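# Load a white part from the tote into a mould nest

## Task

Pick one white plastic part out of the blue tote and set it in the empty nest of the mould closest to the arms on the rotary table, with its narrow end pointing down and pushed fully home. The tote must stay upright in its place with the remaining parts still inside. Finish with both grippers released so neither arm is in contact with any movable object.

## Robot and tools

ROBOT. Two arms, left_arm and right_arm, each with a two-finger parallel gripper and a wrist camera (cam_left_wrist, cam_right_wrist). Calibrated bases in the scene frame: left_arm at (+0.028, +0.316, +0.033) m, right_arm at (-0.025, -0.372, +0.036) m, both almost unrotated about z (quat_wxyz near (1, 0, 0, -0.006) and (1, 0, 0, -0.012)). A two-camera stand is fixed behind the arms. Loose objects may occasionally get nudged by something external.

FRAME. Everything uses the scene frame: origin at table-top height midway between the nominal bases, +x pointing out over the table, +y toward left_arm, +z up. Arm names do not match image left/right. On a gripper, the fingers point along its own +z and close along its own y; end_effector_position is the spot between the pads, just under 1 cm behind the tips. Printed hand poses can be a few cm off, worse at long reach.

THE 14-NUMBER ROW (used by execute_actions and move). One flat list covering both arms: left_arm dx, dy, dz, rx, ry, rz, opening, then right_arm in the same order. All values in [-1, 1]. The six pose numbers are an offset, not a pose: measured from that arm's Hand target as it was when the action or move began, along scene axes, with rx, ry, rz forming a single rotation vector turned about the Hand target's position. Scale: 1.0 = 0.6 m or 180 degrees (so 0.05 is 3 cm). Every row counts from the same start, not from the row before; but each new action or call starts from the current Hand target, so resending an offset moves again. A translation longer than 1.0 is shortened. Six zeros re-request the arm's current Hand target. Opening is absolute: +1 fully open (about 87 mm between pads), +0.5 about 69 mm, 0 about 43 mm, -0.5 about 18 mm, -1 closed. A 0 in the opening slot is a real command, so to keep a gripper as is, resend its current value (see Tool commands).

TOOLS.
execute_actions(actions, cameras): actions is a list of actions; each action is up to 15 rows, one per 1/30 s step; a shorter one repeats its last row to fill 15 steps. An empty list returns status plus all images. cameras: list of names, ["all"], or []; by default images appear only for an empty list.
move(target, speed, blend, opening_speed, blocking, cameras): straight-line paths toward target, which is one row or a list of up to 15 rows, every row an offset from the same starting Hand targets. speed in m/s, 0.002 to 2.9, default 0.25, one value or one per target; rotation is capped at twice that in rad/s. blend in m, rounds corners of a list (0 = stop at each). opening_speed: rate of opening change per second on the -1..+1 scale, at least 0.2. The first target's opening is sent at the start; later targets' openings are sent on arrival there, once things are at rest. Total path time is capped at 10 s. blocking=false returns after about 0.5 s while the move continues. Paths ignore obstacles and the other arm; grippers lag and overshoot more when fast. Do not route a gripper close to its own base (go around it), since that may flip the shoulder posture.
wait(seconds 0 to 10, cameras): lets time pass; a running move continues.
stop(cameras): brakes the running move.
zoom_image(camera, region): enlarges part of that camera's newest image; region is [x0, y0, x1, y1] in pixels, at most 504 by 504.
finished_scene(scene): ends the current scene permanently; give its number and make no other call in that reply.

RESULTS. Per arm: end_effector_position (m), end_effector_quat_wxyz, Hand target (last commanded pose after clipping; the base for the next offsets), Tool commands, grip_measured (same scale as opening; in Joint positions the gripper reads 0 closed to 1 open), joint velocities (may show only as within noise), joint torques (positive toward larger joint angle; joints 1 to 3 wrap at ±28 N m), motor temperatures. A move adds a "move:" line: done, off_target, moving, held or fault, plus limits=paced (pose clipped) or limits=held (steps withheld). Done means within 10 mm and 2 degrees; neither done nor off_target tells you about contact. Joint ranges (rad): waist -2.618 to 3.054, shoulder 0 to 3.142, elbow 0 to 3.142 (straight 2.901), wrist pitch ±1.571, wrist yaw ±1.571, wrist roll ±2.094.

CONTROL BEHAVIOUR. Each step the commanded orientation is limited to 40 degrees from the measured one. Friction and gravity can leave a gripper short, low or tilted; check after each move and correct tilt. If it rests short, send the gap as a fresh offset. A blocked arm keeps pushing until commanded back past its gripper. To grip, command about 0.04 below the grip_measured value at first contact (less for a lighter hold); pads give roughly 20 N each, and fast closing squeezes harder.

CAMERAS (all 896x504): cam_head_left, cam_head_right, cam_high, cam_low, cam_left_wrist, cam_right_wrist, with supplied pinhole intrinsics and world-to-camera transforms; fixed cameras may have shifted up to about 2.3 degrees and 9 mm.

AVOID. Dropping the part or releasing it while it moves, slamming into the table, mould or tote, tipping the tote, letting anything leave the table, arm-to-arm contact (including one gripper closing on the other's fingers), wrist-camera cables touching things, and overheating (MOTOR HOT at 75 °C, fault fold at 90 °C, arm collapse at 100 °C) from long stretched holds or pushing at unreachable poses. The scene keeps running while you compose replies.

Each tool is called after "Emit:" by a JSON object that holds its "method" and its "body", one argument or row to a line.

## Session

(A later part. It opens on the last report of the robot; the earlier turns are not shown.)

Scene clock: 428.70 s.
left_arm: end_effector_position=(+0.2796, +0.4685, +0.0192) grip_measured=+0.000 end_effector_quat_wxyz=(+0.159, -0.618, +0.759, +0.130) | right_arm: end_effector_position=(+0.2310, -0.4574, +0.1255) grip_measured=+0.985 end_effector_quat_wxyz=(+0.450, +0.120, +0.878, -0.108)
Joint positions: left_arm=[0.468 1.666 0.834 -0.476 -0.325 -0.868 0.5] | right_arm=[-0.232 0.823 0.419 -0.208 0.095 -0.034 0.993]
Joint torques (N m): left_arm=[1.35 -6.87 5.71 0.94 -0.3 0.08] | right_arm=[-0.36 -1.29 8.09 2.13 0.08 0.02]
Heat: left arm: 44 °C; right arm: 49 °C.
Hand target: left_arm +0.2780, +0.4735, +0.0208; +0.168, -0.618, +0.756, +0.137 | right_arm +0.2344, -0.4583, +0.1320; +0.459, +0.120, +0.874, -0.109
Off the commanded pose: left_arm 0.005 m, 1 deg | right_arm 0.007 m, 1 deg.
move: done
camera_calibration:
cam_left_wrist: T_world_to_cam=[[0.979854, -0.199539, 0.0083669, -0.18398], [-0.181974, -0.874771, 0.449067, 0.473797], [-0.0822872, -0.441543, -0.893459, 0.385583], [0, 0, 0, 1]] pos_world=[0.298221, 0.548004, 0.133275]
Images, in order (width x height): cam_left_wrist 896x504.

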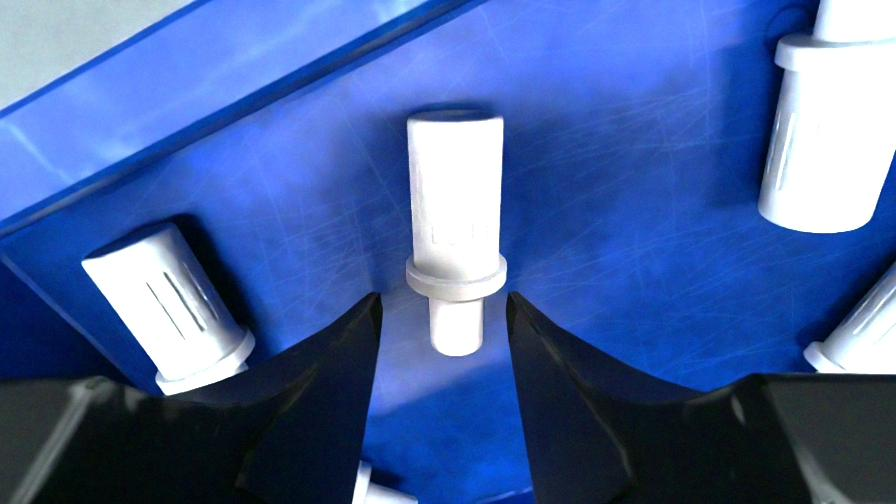

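Emit:
{"method": "move", "body": {
  "target": [0.008,-0.001,0.008,0,0,0,0.0,0,0,0,0,0,0,1],
  "speed": 0.08,
  "cameras": ["cam_left_wrist"]
}}

Scene clock: 433.43 s.
left_arm: end_effector_position=(+0.2788, +0.4681, +0.0191) grip_measured=+0.000 end_effector_quat_wxyz=(+0.158, -0.618, +0.759, +0.131) | right_arm: end_effector_position=(+0.2310, -0.4574, +0.1255) grip_measured=+0.985 end_effector_quat_wxyz=(+0.450, +0.120, +0.878, -0.108)
Joint positions: left_arm=[0.468 1.666 0.834 -0.479 -0.325 -0.868 0.5] | right_arm=[-0.232 0.823 0.419 -0.208 0.095 -0.034 0.993]
Joint torques (N m): left_arm=[0.54 -6.63 8.32 0.71 -0.32 -0.01] | right_arm=[-0.25 -1.24 8.02 2.11 0.09 0.02]
Heat: left arm: 44 °C; right arm: 49 °C.
Hand target: left_arm +0.2829, +0.4729, +0.0256; +0.168, -0.618, +0.756, +0.137 | right_arm +0.2344, -0.4583, +0.1320; +0.459, +0.120, +0.874, -0.109
Off the commanded pose: left_arm 0.009 m, 1 deg | right_arm 0.007 m, 1 deg.
move: done
camera_calibration:
cam_left_wrist: T_world_to_cam=[[0.979799, -0.199906, 0.00555356, -0.183115], [-0.18088, -0.87402, 0.450966, 0.4727], [-0.085297, -0.442861, -0.892524, 0.386693], [0, 0, 0, 1]] pos_world=[0.297902, 0.547795, 0.132978]
Images, in order (width x height): cam_left_wrist 896x504.

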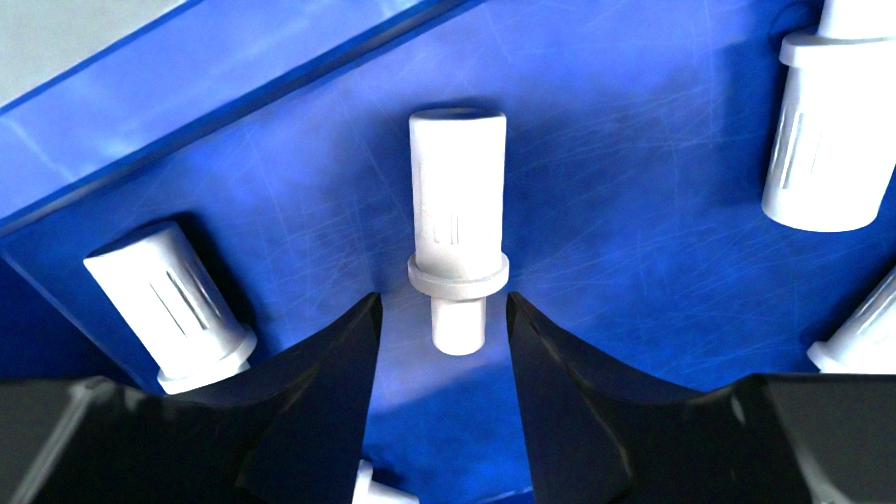

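Emit:
{"method": "move", "body": {
  "target": [
    [-0.001,0,0.035,0,0,0,0.0,0,0,0,0,0,0,1],
    [-0.0032,-0.001,-0.015,0,0,0,0.0,0,0,0,0,0,0,1]
  ],
  "speed": 0.1,
  "cameras": ["cam_left_wrist"]
}}

Scene clock: 444.73 s.
left_arm: end_effector_position=(+0.2822, +0.4698, +0.0215) grip_measured=+0.000 end_effector_quat_wxyz=(+0.167, -0.618, +0.757, +0.129) | right_arm: end_effector_position=(+0.2310, -0.4574, +0.1255) grip_measured=+0.985 end_effector_quat_wxyz=(+0.450, +0.120, +0.878, -0.108)
Joint positions: left_arm=[0.468 1.658 0.832 -0.465 -0.325 -0.868 0.5] | right_arm=[-0.232 0.823 0.419 -0.208 0.095 -0.034 0.993]
Joint torques (N m): left_arm=[0.62 -4.86 5.96 1.01 -0.32 0.01] | right_arm=[-0.31 -1.36 8.14 2.14 0.07 0.04]
Heat: left arm: 44 °C; right arm: 49 °C.
Hand target: left_arm +0.2809, +0.4723, +0.0166; +0.168, -0.618, +0.756, +0.137 | right_arm +0.2344, -0.4583, +0.1320; +0.459, +0.120, +0.874, -0.109
Off the commanded pose: left_arm 0.006 m, 1 deg | right_arm 0.007 m, 1 deg.
move: done
camera_calibration:
cam_left_wrist: T_world_to_cam=[[0.979553, -0.2, 0.021834, -0.186376], [-0.189079, -0.878073, 0.439588, 0.478206], [-0.0687458, -0.434728, -0.897934, 0.381439], [0, 0, 0, 1]] pos_world=[0.299206, 0.548446, 0.136363]
Images, in order (width x height): cam_left_wrist 896x504.

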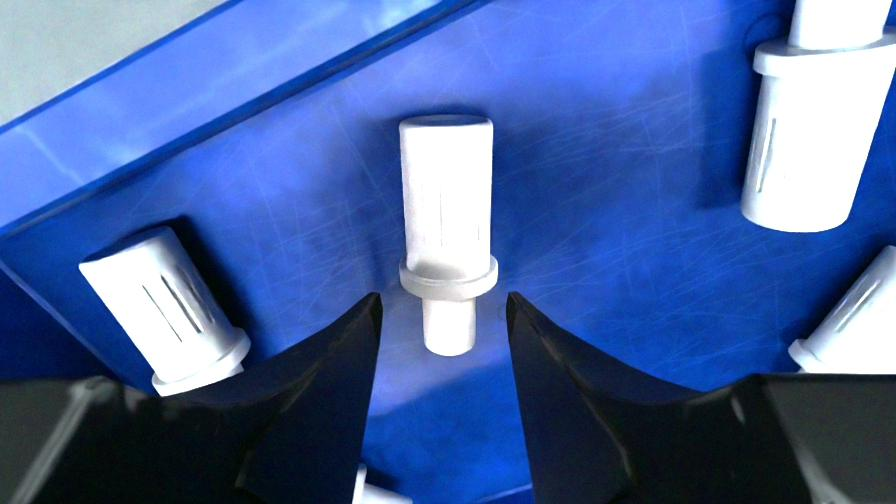

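Emit:
{"method": "move", "body": {
  "target": [0.0,-0.004,0.0,0,0,0,-0.6,0,0,0,0,0,0,1],
  "speed": 0.08,
  "opening_speed": 0.3,
  "cameras": ["cam_left_wrist"]
}}

Emit:
{"method": "zoom_image", "body": {
  "camera": "cam_left_wrist",
  "region": [300, 100, 600, 400]
}}

Scene clock: 465.93 s.
left_arm: end_effector_position=(+0.2824, +0.4699, +0.0215) grip_measured=-0.512 end_effector_quat_wxyz=(+0.168, -0.618, +0.757, +0.129) | right_arm: end_effector_position=(+0.2310, -0.4574, +0.1255) grip_measured=+0.985 end_effector_quat_wxyz=(+0.450, +0.120, +0.878, -0.108)
Joint positions: left_arm=[0.468 1.658 0.832 -0.465 -0.325 -0.868 0.244] | right_arm=[-0.232 0.823 0.419 -0.208 0.095 -0.034 0.993]
Joint torques (N m): left_arm=[0.02 -5.14 5.63 0.98 -0.34 -0.08] | right_arm=[-0.43 -1.33 8.13 2.1 0.09 0.03]
Heat: left arm: 44 °C; right arm: 49 °C.
Hand target: left_arm +0.2810, +0.4699, +0.0166; +0.168, -0.618, +0.756, +0.137 | right_arm +0.2344, -0.4583, +0.1320; +0.459, +0.120, +0.874, -0.109
Off the commanded pose: left_arm 0.005 m, 1 deg | right_arm 0.007 m, 1 deg.
move: done
camera_calibration:
cam_left_wrist: T_world_to_cam=[[0.979536, -0.200018, 0.0224285, -0.186526], [-0.189385, -0.878217, 0.439167, 0.4785], [-0.0681442, -0.434428, -0.898125, 0.381261], [0, 0, 0, 1]] pos_world=[0.29931, 0.548548, 0.136462]
Images, in order (width x height): cam_left_wrist 896x504.

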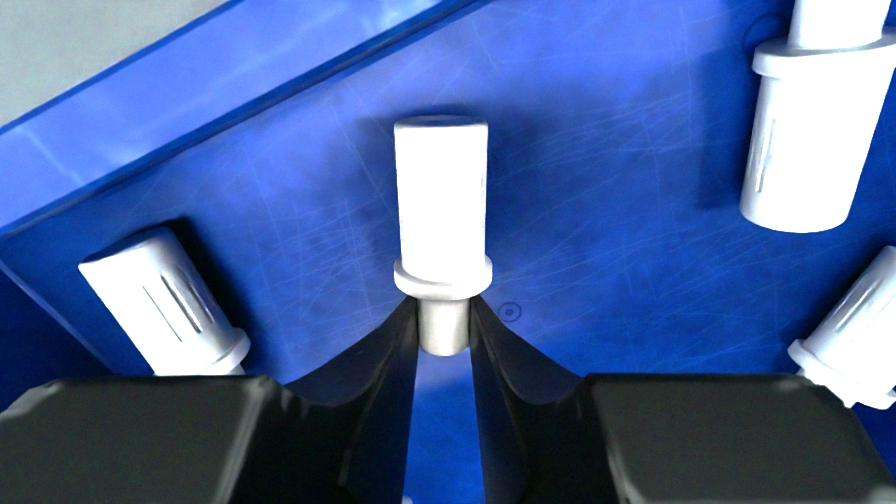

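Scaled by 1.680 from the camera's 896x504 image, which has a finer 1280x720 frame.

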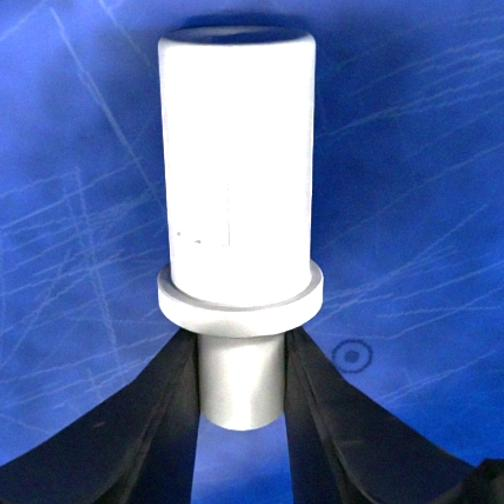

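Emit:
{"method": "move", "body": {
  "target": [
    [0.0,0.0,0.15,0,0,0,-0.6,0,0,0,0,0,0,1],
    [-0.0295,-0.0593,0.18,0,0,-0.362,-0.6,0,0,0,0,0,0,1]
  ],
  "speed": [0.1,0.25],
  "blend": [0.02,0],
  "cameras": ["cam_left_wrist","cam_high","cam_head_left"]
}}

Scene clock: 544.60 s.
left_arm: end_effector_position=(+0.2657, +0.4355, +0.1214) grip_measured=-0.512 end_effector_quat_wxyz=(+0.208, -0.117, +0.971, +0.028) | right_arm: end_effector_position=(+0.2310, -0.4574, +0.1255) grip_measured=+0.985 end_effector_quat_wxyz=(+0.450, +0.120, +0.878, -0.108)
Joint positions: left_arm=[0.505 1.317 0.936 -0.778 0.097 0.232 0.244] | right_arm=[-0.232 0.823 0.419 -0.208 0.095 -0.034 0.993]
Joint torques (N m): left_arm=[1.39 -5.86 7.3 1.03 0.33 0.11] | right_arm=[-0.29 -1.37 8.13 2.13 0.08 -0.01]
Heat: left arm: 43 °C; right arm: 50 °C.
Hand target: left_arm +0.2633, +0.4344, +0.1246; +0.215, -0.114, +0.970, +0.025 | right_arm +0.2344, -0.4583, +0.1320; +0.459, +0.120, +0.874, -0.109
Off the commanded pose: left_arm 0.004 m, 1 deg | right_arm 0.007 m, 1 deg.
move: done
camera_calibration:
cam_left_wrist: T_world_to_cam=[[0.241608, -0.970366, 0.00385035, 0.354637], [-0.871, -0.215114, 0.441685, 0.293173], [-0.427768, -0.110068, -0.897162, 0.409086], [0, 0, 0, 1]] pos_world=[0.344664, 0.45222, 0.236161]
Images, in order (width x height): cam_head_left 896x504, cam_high 896x504, cam_left_wrist 896x504.

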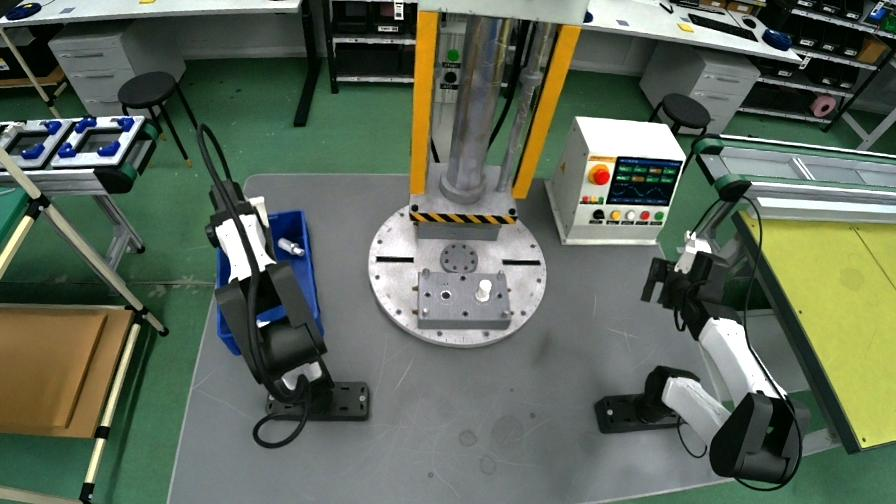

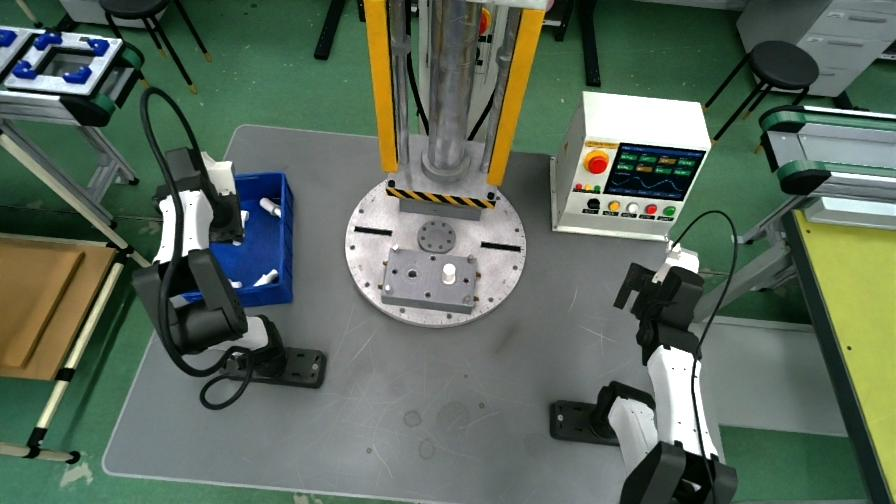

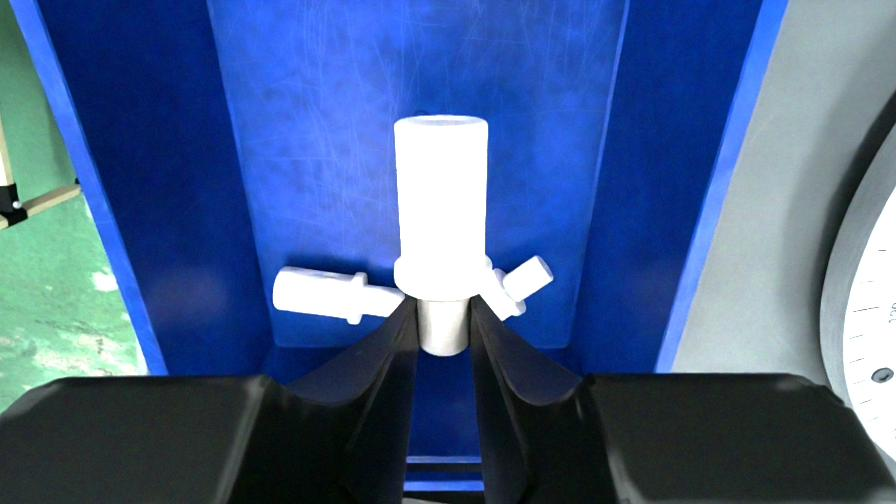

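Emit:
{"method": "move", "body": {
  "target": [
    [-0.011,0.011,-0.155,0,0,0,-0.6,0,0,0,0,0,0,1],
    [-0.011,0.011,-0.176,0,0,0,-0.6,0,0,0,0,0,0,1]
  ],
  "speed": [0.12,0.025],
  "blend": [0.003,0],
  "cameras": ["cam_left_wrist","cam_high","cam_head_left"]
}}

Scene clock: 577.77 s.
left_arm: end_effector_position=(+0.2552, +0.4401, +0.0227) grip_measured=-0.512 end_effector_quat_wxyz=(+0.210, -0.117, +0.970, +0.029) | right_arm: end_effector_position=(+0.2310, -0.4574, +0.1255) grip_measured=+0.985 end_effector_quat_wxyz=(+0.450, +0.120, +0.878, -0.108)
Joint positions: left_arm=[0.545 1.442 0.611 -0.326 0.113 0.269 0.244] | right_arm=[-0.232 0.823 0.419 -0.208 0.095 -0.034 0.993]
Joint torques (N m): left_arm=[1.35 -3.51 6.15 1.31 0.34 0.11] | right_arm=[-0.29 -1.26 8.09 2.16 0.05 0.02]
Heat: left arm: 44 °C; right arm: 50 °C.
Hand target: left_arm +0.2566, +0.4409, +0.0190; +0.215, -0.114, +0.970, +0.025 | right_arm +0.2344, -0.4583, +0.1320; +0.459, +0.120, +0.874, -0.109
Off the commanded pose: left_arm 0.004 m, 1 deg | right_arm 0.007 m, 1 deg.
move: done
camera_calibration:
cam_left_wrist: T_world_to_cam=[[0.24186, -0.970308, 0.00259933, 0.361914], [-0.87284, -0.216393, 0.437407, 0.329793], [-0.423857, -0.10806, -0.89926, 0.314646], [0, 0, 0, 1]] pos_world=[0.333689, 0.456533, 0.137754]
Images, in order (width x height): cam_head_left 896x504, cam_high 896x504, cam_left_wrist 896x504.

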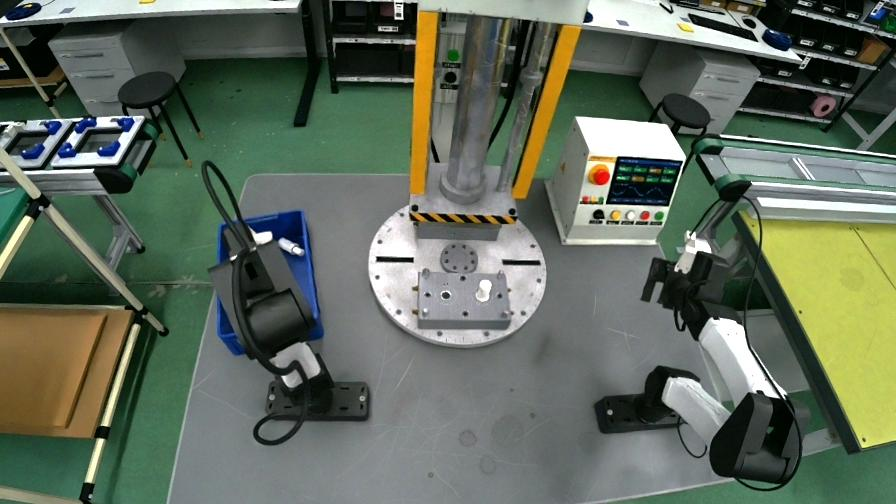

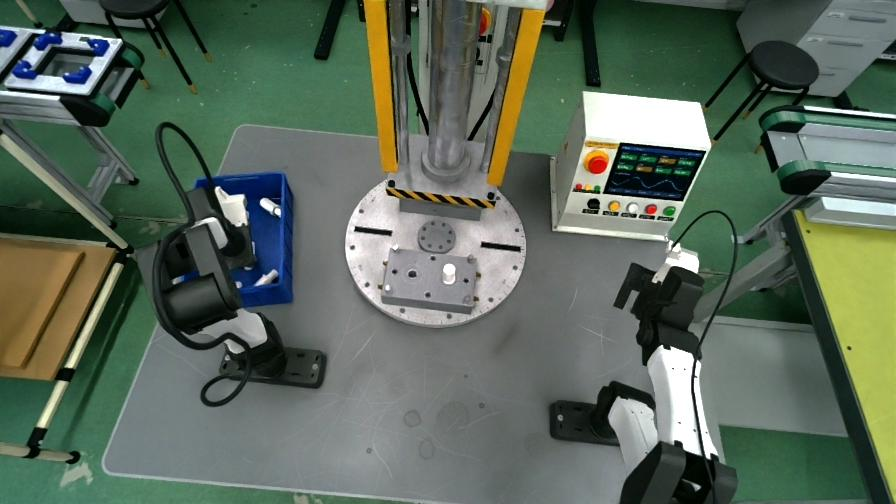

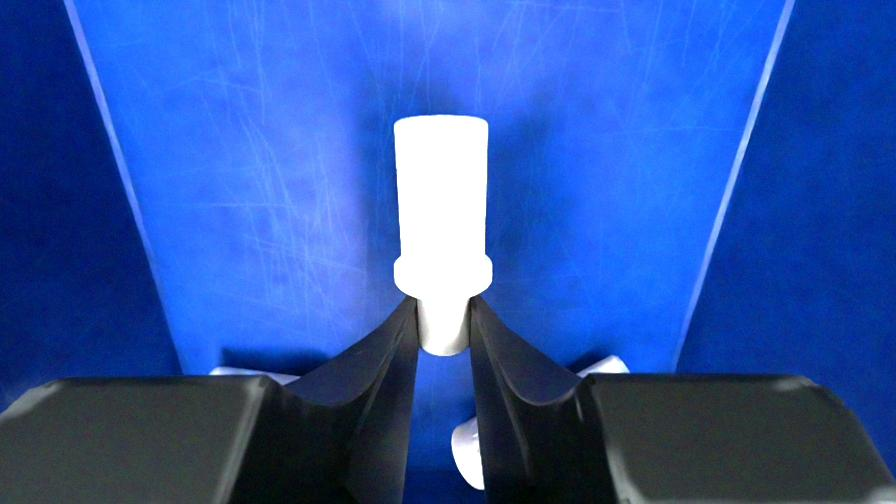

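Emit:
{"method": "move", "body": {
  "target": [
    [0,0,0,0,0,0,-0.3,0,0,0,0,0,0,1],
    [0,0,0.002,-0.0389,0.162,0,-0.3,0,0,0,0,0,0,1]
  ],
  "speed": [0.05,0.15],
  "opening_speed": 0.4,
  "cameras": ["cam_left_wrist","cam_high","cam_head_left"]
}}

Emit:
{"method": "zoom_image", "body": {
  "camera": "cam_head_left",
  "region": [180, 150, 340, 360]
}}

Scene clock: 598.60 s.
left_arm: end_effector_position=(+0.2526, +0.4389, +0.0204) grip_measured=-0.300 end_effector_quat_wxyz=(-0.039, -0.117, +0.992, -0.011) | right_arm: end_effector_position=(+0.2310, -0.4574, +0.1255) grip_measured=+0.985 end_effector_quat_wxyz=(+0.450, +0.120, +0.878, -0.108)
Joint positions: left_arm=[0.472 1.885 1.096 -0.864 -0.005 0.224 0.35] | right_arm=[-0.232 0.823 0.419 -0.208 0.095 -0.034 0.993]
Joint torques (N m): left_arm=[0.1 -5.97 8.49 0.08 -0.02 -0.05] | right_arm=[-0.28 -1.24 8.08 2.11 0.1 0.03]
Motor temperatures (°C): left_arm=[28 34 44 32 28 29 29] | right_arm=[29 32 50 44 27 28 31]
Heat: left arm: 44 °C; right arm: 50 °C.
Hand target: left_arm +0.2566, +0.4409, +0.0202; -0.043, -0.117, +0.992, -0.006 | right_arm +0.2344, -0.4583, +0.1320; +0.459, +0.120, +0.874, -0.109
Off the commanded pose: left_arm 0.004 m, 1 deg | right_arm 0.007 m, 1 deg.
move: done
camera_calibration:
cam_left_wrist: T_world_to_cam=[[0.240204, -0.970507, 0.020456, 0.361517], [-0.560336, -0.121416, 0.819318, 0.199815], [-0.79267, -0.208265, -0.572975, 0.441922], [0, 0, 0, 1]] pos_world=[0.375424, 0.467152, 0.0821033]
Images, in order (width x height): cam_head_left 896x504, cam_high 896x504, cam_left_wrist 896x504.

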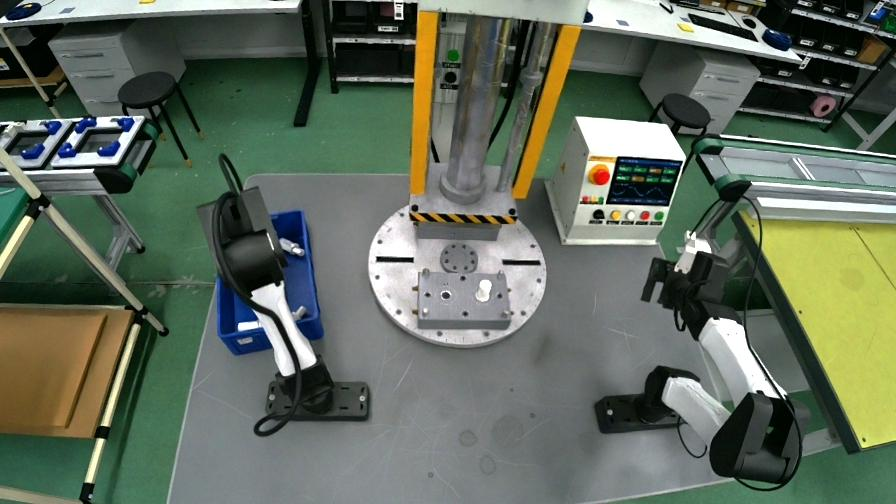

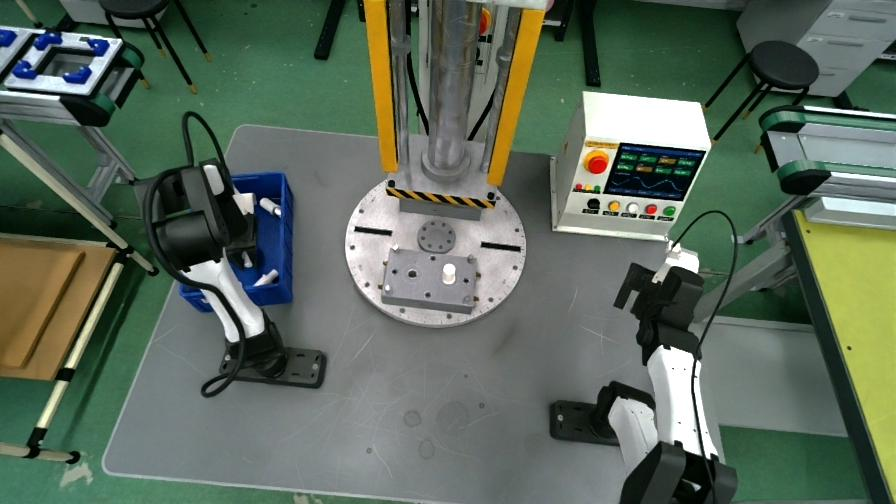

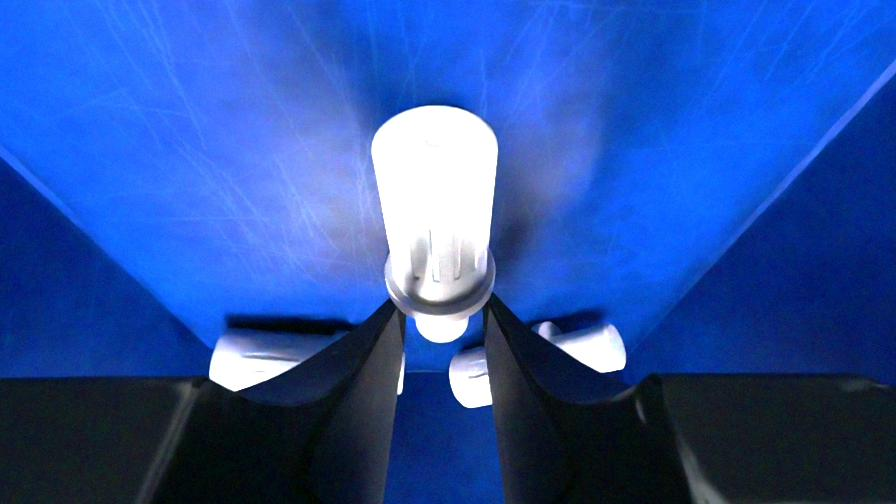

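Scaled by 2.400 from the camera's 896x504 image, which has a finer 1280x720 frame.

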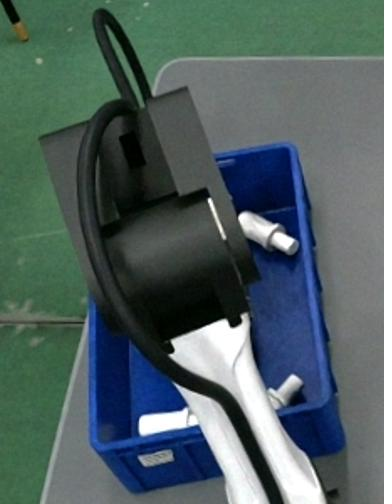

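Emit:
{"method": "move", "body": {
  "target": [
    [0,0,0,0,0,0,-0.6,0,0,0,0,0,0,1],
    [0,0,0.025,0,0,0,-0.6,0,0,0,0,0,0,1],
    [-0.0515,-0.0123,0.025,0,0,0,-0.6,0,0,0,0,0,0,1],
    [-0.0515,-0.0123,-0.003,0,0,0,-0.6,0,0,0,0,0,0,1]
  ],
  "speed": [0.05,0.06,0.08,0.04],
  "blend": [0,0.004,0.004,0],
  "opening_speed": 0.4,
  "cameras": ["cam_left_wrist","cam_high","cam_head_left"]
}}

Scene clock: 617.90 s.
left_arm: end_effector_position=(+0.2260, +0.4289, +0.0207) grip_measured=-0.516 end_effector_quat_wxyz=(-0.048, -0.118, +0.992, -0.013) | right_arm: end_effector_position=(+0.2310, -0.4574, +0.1255) grip_measured=+0.985 end_effector_quat_wxyz=(+0.450, +0.120, +0.878, -0.108)
Joint positions: left_arm=[0.481 1.807 0.989 -0.851 -0.008 0.231 0.242] | right_arm=[-0.232 0.823 0.419 -0.208 0.095 -0.034 0.993]
Joint torques (N m): left_arm=[1.32 -6.8 5.14 0.34 0 0.11] | right_arm=[-0.24 -1.28 8.09 2.13 0.05 0.01]
Heat: left arm: 44 °C; right arm: 50 °C.
Hand target: left_arm +0.2258, +0.4335, +0.0184; -0.043, -0.117, +0.992, -0.006 | right_arm +0.2344, -0.4583, +0.1320; +0.459, +0.120, +0.874, -0.109
Off the commanded pose: left_arm 0.005 m, 1 deg | right_arm 0.007 m, 1 deg.
move: done
camera_calibration:
cam_left_wrist: T_world_to_cam=[[0.242522, -0.969897, 0.021957, 0.357336], [-0.545944, -0.117734, 0.829508, 0.178466], [-0.801953, -0.213162, -0.558063, 0.422824], [0, 0, 0, 1]] pos_world=[0.349855, 0.45772, 0.0800777]
Images, in order (width x height): cam_head_left 896x504, cam_high 896x504, cam_left_wrist 896x504.

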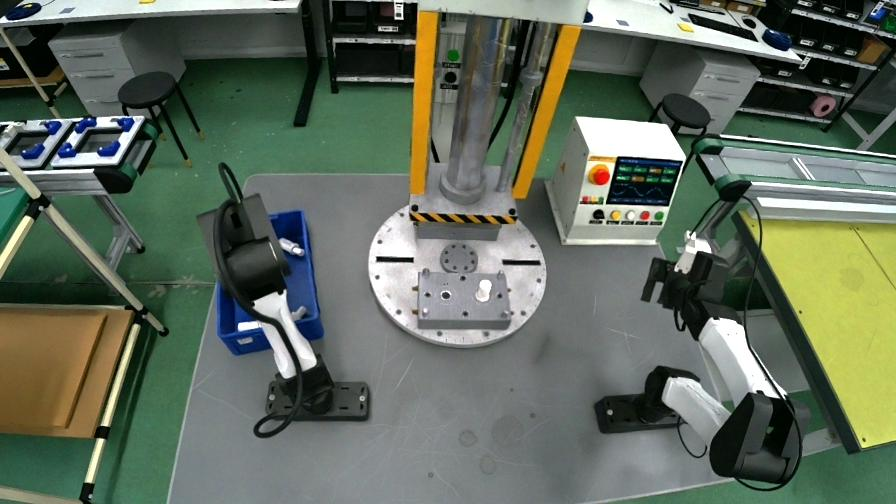

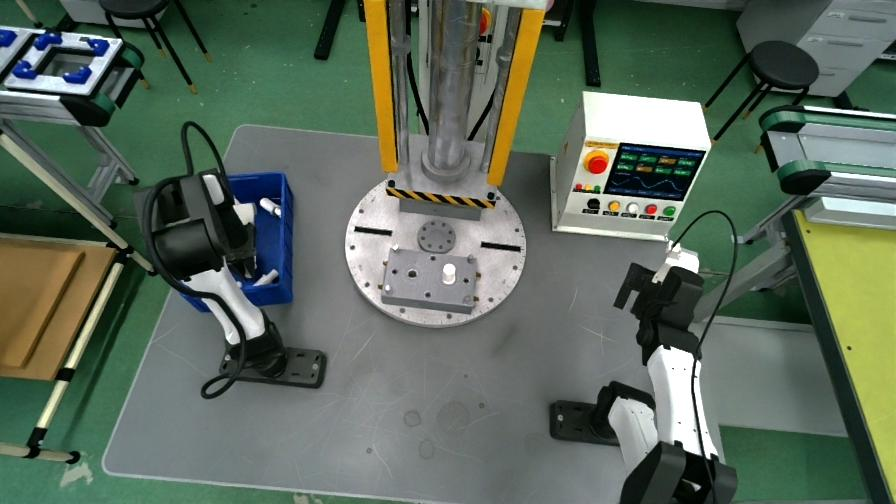

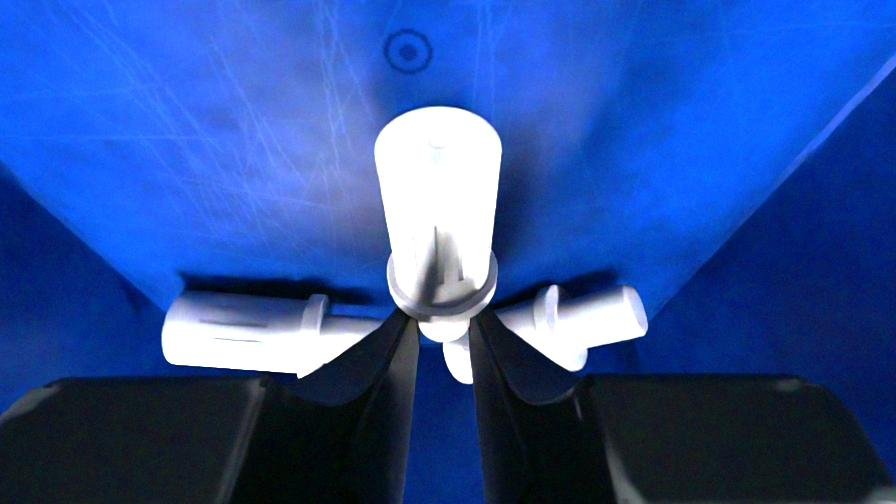

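Emit:
{"method": "move", "body": {
  "target": [
    [0,0,0,0,0,0,-0.38,0,0,0,0,0,0,1],
    [0,0,0.12,0,0,0,-0.38,0,0,0,0,0,0,1]
  ],
  "speed": [0.05,0.08],
  "opening_speed": 0.4,
  "cameras": ["cam_left_wrist","cam_high"]
}}

Emit:
{"method": "zoom_image", "body": {
  "camera": "cam_left_wrist",
  "region": [200, 50, 700, 500]
}}

Scene clock: 632.70 s.
left_arm: end_effector_position=(+0.2220, +0.4268, +0.0801) grip_measured=-0.380 end_effector_quat_wxyz=(-0.059, -0.118, +0.991, -0.017) | right_arm: end_effector_position=(+0.2310, -0.4574, +0.1255) grip_measured=+0.985 end_effector_quat_wxyz=(+0.450, +0.120, +0.878, -0.108)
Joint positions: left_arm=[0.481 1.71 1.127 -1.11 -0.008 0.231 0.31] | right_arm=[-0.232 0.823 0.419 -0.208 0.095 -0.034 0.993]
Joint torques (N m): left_arm=[1.29 -8.36 8.81 -0.01 -0.01 0.11] | right_arm=[-0.43 -1.31 8.16 2.13 0.11 0.04]
Heat: left arm: 44 °C; right arm: 50 °C.
Hand target: left_arm +0.2258, +0.4335, +0.0904; -0.043, -0.117, +0.992, -0.006 | right_arm +0.2344, -0.4583, +0.1320; +0.459, +0.120, +0.874, -0.109
Off the commanded pose: left_arm 0.013 m, 2 deg | right_arm 0.007 m, 1 deg.
move: off_target (left_arm)
camera_calibration:
cam_left_wrist: T_world_to_cam=[[0.243067, -0.969626, 0.0272766, 0.354358], [-0.528026, -0.108673, 0.842246, 0.117845], [-0.8137, -0.219125, -0.538402, 0.455789], [0, 0, 0, 1]] pos_world=[0.346968, 0.456276, 0.136477]
Images, in order (width x height): cam_high 896x504, cam_left_wrist 896x504.

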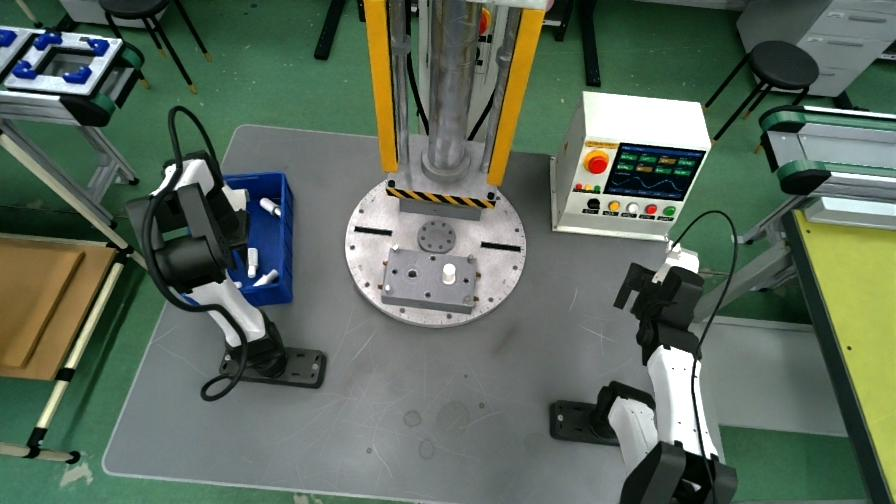

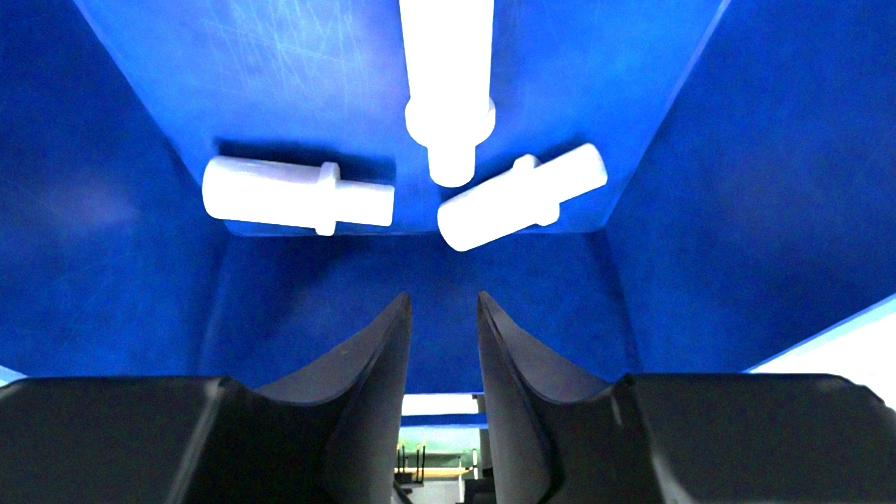

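Scaled by 1.008 from the camera's 896x504 image, which has a finer 1280x720 frame.

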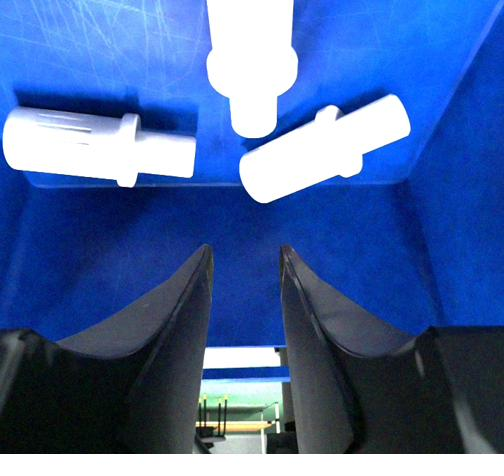

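Emit:
{"method": "move", "body": {
  "target": [0.0653,0.0137,-0.0667,0,0,0,0.1,0,0,0,0,0,0,1],
  "speed": 0.1,
  "cameras": ["cam_left_wrist","cam_high"]
}}

Scene clock: 660.57 s.
left_arm: end_effector_position=(+0.2549, +0.4377, +0.0519) grip_measured=+0.100 end_effector_quat_wxyz=(-0.052, -0.117, +0.992, -0.014) | right_arm: end_effector_position=(+0.2310, -0.4574, +0.1255) grip_measured=+0.985 end_effector_quat_wxyz=(+0.450, +0.120, +0.878, -0.108)
Joint positions: left_arm=[0.463 1.859 1.195 -1.015 -0.008 0.215 0.55] | right_arm=[-0.232 0.823 0.419 -0.208 0.095 -0.034 0.993]
Joint torques (N m): left_arm=[0.09 -6.13 8.76 0.3 0.02 -0.03] | right_arm=[-0.38 -1.25 8.16 2.15 0.08 0.04]
Heat: left arm: 45 °C; right arm: 51 °C.
Hand target: left_arm +0.2649, +0.4418, +0.0504; -0.043, -0.117, +0.992, -0.006 | right_arm +0.2344, -0.4583, +0.1320; +0.459, +0.120, +0.874, -0.109
Off the commanded pose: left_arm 0.011 m, 1 deg | right_arm 0.007 m, 1 deg.
move: off_target (left_arm)
camera_calibration:
cam_left_wrist: T_world_to_cam=[[0.240813, -0.970315, 0.0223013, 0.358774], [-0.53883, -0.114545, 0.834591, 0.165995], [-0.807262, -0.212997, -0.550419, 0.466108], [0, 0, 0, 1]] pos_world=[0.379316, 0.466418, 0.110016]
Images, in order (width x height): cam_high 896x504, cam_left_wrist 896x504.

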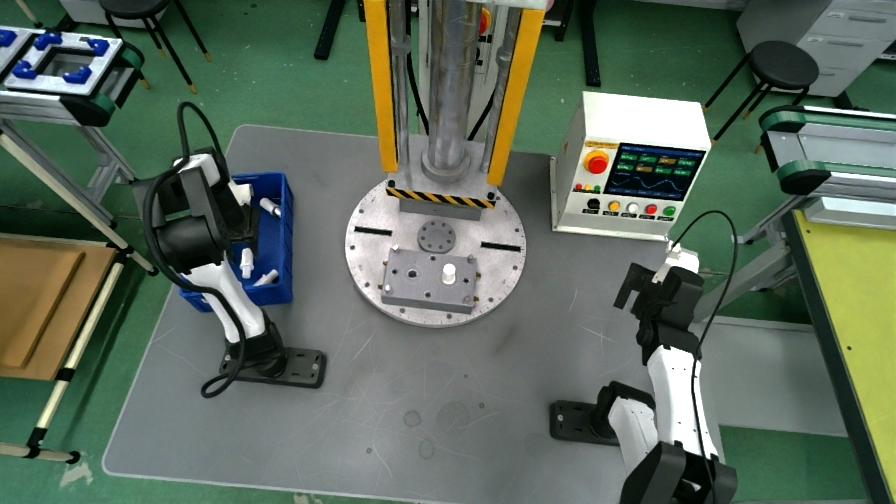

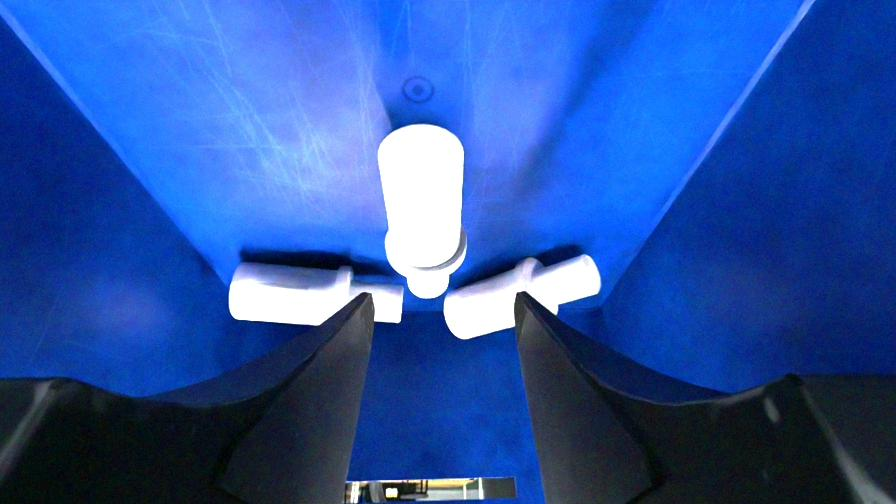

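Emit:
{"method": "move", "body": {
  "target": [0.011,0.0142,-0.0333,0,0,0,0.1,0,0,0,0,0,0,1],
  "speed": 0.06,
  "cameras": ["cam_left_wrist","cam_head_left"]
}}

Emit:
{"method": "zoom_image", "body": {
  "camera": "cam_left_wrist",
  "region": [200, 50, 700, 500]
}}

Scene clock: 750.33 s.
left_arm: end_effector_position=(+0.2624, +0.4413, +0.0320) grip_measured=+0.100 end_effector_quat_wxyz=(-0.054, -0.117, +0.992, -0.014) | right_arm: end_effector_position=(+0.2310, -0.4574, +0.1255) grip_measured=+0.985 end_effector_quat_wxyz=(+0.450, +0.120, +0.878, -0.108)
Joint positions: left_arm=[0.463 1.924 1.195 -0.953 -0.008 0.215 0.55] | right_arm=[-0.232 0.823 0.419 -0.208 0.095 -0.034 0.993]
Joint torques (N m): left_arm=[1.26 -6.39 8.95 0.29 0.01 0.08] | right_arm=[-0.42 -1.17 8.09 2.14 0.09 0.01]
Heat: left arm: 48 °C; right arm: 51 °C.
Hand target: left_arm +0.2714, +0.4503, +0.0303; -0.043, -0.117, +0.992, -0.006 | right_arm +0.2344, -0.4583, +0.1320; +0.459, +0.120, +0.874, -0.109
Off the commanded pose: left_arm 0.013 m, 2 deg | right_arm 0.007 m, 1 deg.
move: off_target (left_arm)
camera_calibration:
cam_left_wrist: T_world_to_cam=[[0.240863, -0.970289, 0.0229053, 0.360896], [-0.536536, -0.113448, 0.836217, 0.185806], [-0.808774, -0.213703, -0.54792, 0.462602], [0, 0, 0, 1]] pos_world=[0.386905, 0.470112, 0.0898286]
Images, in order (width x height): cam_head_left 896x504, cam_left_wrist 896x504.

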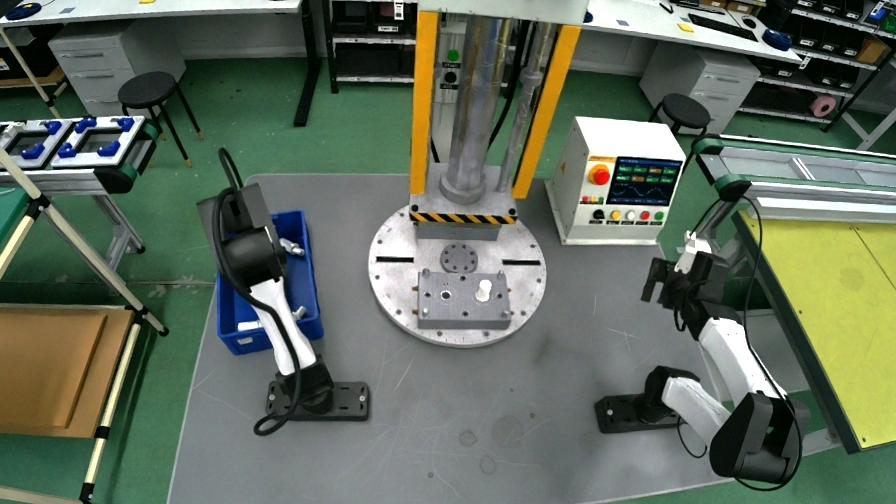

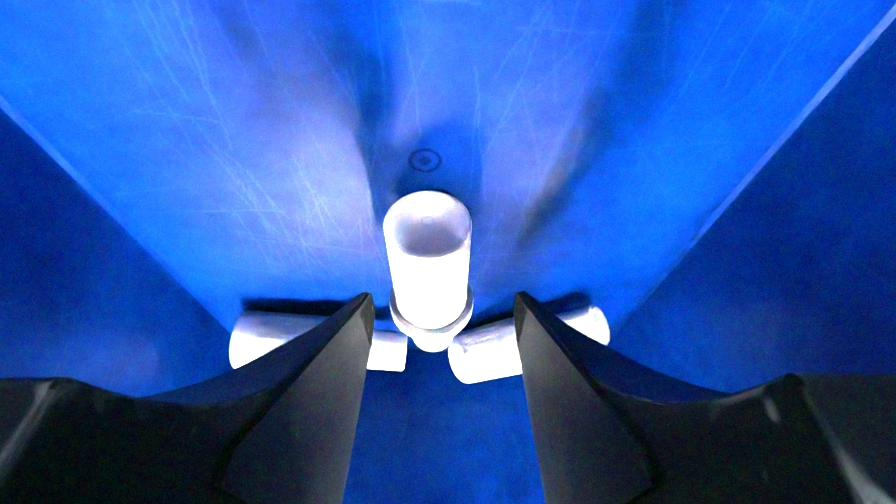

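Scaled by 1.008 from the camera's 896x504 image, which has a finer 1280x720 frame.

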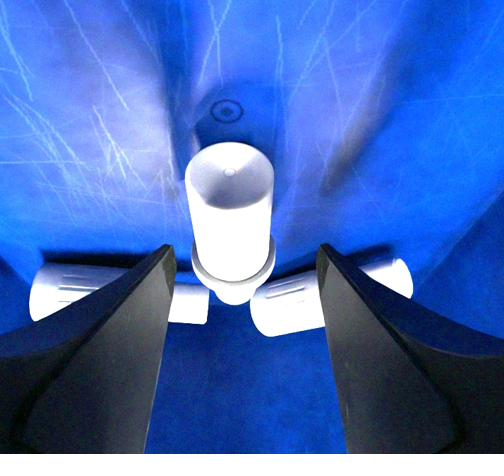

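Emit:
{"method": "move", "body": {
  "target": [0.0,0.002,-0.0235,0,0,0,0.1,0,0,0,0,0,0,1],
  "speed": 0.06,
  "cameras": ["cam_left_wrist","cam_high"]
}}

Emit:
{"method": "zoom_image", "body": {
  "camera": "cam_left_wrist",
  "region": [250, 150, 650, 450]
}}

Scene clock: 799.20 s.
left_arm: end_effector_position=(+0.2707, +0.4454, +0.0219) grip_measured=+0.100 end_effector_quat_wxyz=(-0.042, -0.117, +0.992, -0.011) | right_arm: end_effector_position=(+0.2310, -0.4574, +0.1255) grip_measured=+0.985 end_effector_quat_wxyz=(+0.450, +0.120, +0.878, -0.108)
Joint positions: left_arm=[0.463 1.951 1.195 -0.902 -0.008 0.216 0.55] | right_arm=[-0.232 0.823 0.419 -0.208 0.095 -0.034 0.993]
Joint torques (N m): left_arm=[1.54 -6.46 6.67 0.36 0.01 0.1] | right_arm=[-0.31 -1.17 8.18 2.13 0.08 0.01]
Heat: left arm: 48 °C; right arm: 51 °C.
Hand target: left_arm +0.2715, +0.4515, +0.0163; -0.043, -0.117, +0.992, -0.006 | right_arm +0.2344, -0.4583, +0.1320; +0.459, +0.120, +0.874, -0.109
Off the commanded pose: left_arm 0.008 m, 1 deg | right_arm 0.007 m, 1 deg.
move: done
camera_calibration:
cam_left_wrist: T_world_to_cam=[[0.239613, -0.970701, 0.0180492, 0.363689], [-0.554608, -0.121596, 0.823179, 0.208064], [-0.796866, -0.207255, -0.567495, 0.458979], [0, 0, 0, 1]] pos_world=[0.393993, 0.473458, 0.0826299]
Images, in order (width x height): cam_high 896x504, cam_left_wrist 896x504.

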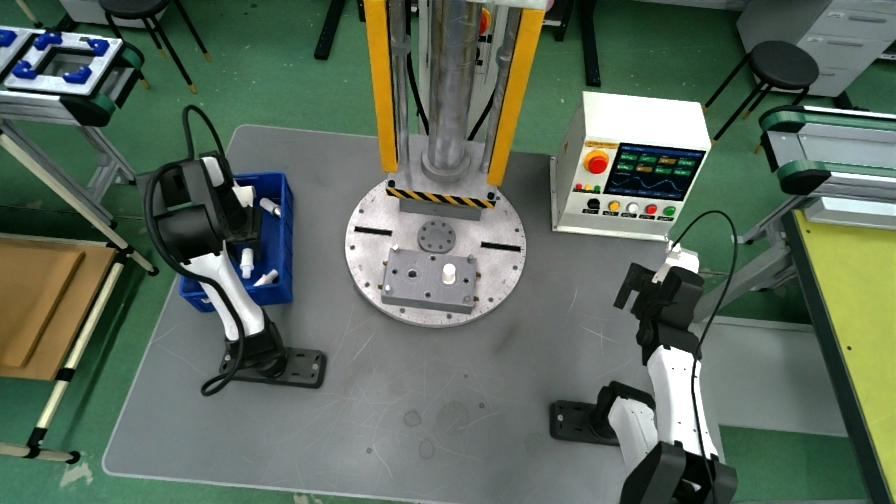

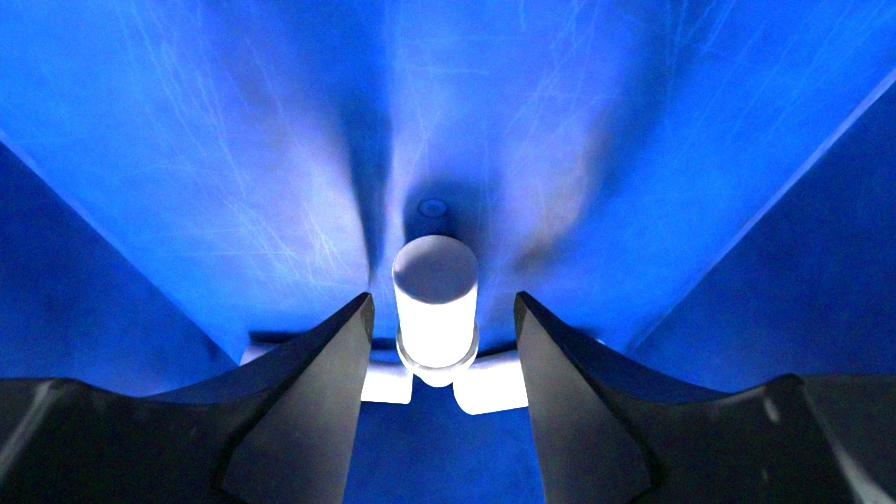

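Scaled by 1.260 from the camera's 896x504 image, which has a finer 1280x720 frame.

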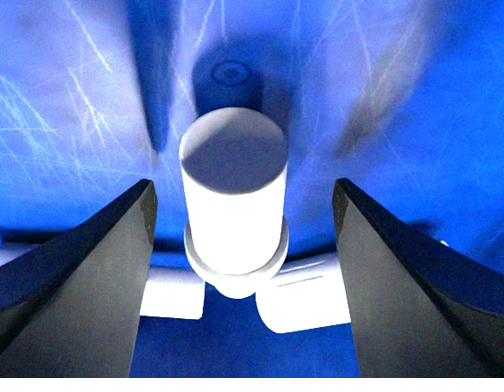

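Emit:
{"method": "move", "body": {
  "target": [
    [-0.016,-0.002,0.008,0.0,0.0,0,0.1,0,0,0,0,0,0,1],
    [-0.016,-0.002,-0.004,0.0,0.0,0,0.1,0,0,0,0,0,0,1]
  ],
  "speed": 0.06,
  "cameras": ["cam_left_wrist"]
}}

Scene clock: 807.43 s.
left_arm: end_effector_position=(+0.2627, +0.4455, +0.0152) grip_measured=+0.100 end_effector_quat_wxyz=(-0.048, -0.118, +0.992, -0.013) | right_arm: end_effector_position=(+0.2310, -0.4574, +0.1255) grip_measured=+0.985 end_effector_quat_wxyz=(+0.450, +0.120, +0.878, -0.108)
Joint positions: left_arm=[0.475 1.951 1.161 -0.879 -0.008 0.226 0.55] | right_arm=[-0.232 0.823 0.419 -0.208 0.095 -0.034 0.993]
Joint torques (N m): left_arm=[1.37 -8.18 5.26 0.31 -0.01 0.11] | right_arm=[-0.38 -1.33 8.13 2.14 0.11 0.03]
Heat: left arm: 47 °C; right arm: 51 °C.
Hand target: left_arm +0.2619, +0.4503, +0.0139; -0.043, -0.117, +0.992, -0.006 | right_arm +0.2344, -0.4583, +0.1320; +0.459, +0.120, +0.874, -0.109
Off the commanded pose: left_arm 0.005 m, 1 deg | right_arm 0.007 m, 1 deg.
move: done
camera_calibration:
cam_left_wrist: T_world_to_cam=[[0.242114, -0.970013, 0.0213604, 0.364845], [-0.546083, -0.118038, 0.829373, 0.205161], [-0.801981, -0.212467, -0.558286, 0.452322], [0, 0, 0, 1]] pos_world=[0.386455, 0.474225, 0.0745765]
Images, in order (width x height): cam_left_wrist 896x504.

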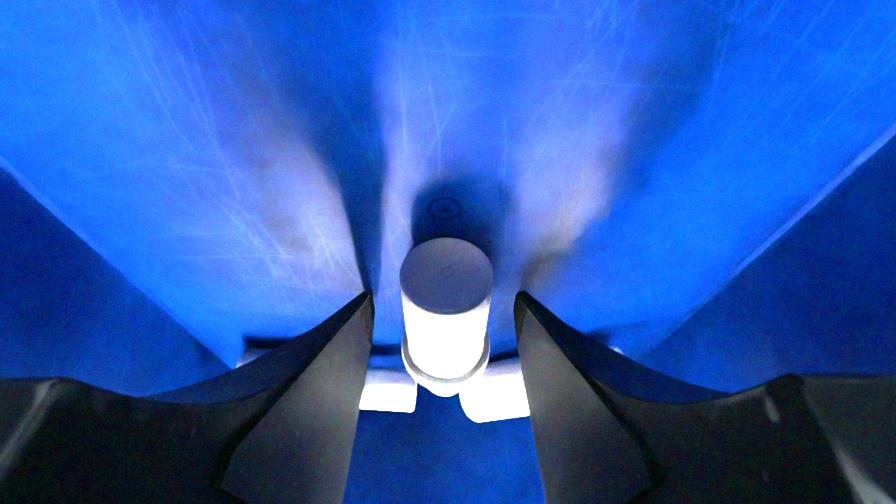

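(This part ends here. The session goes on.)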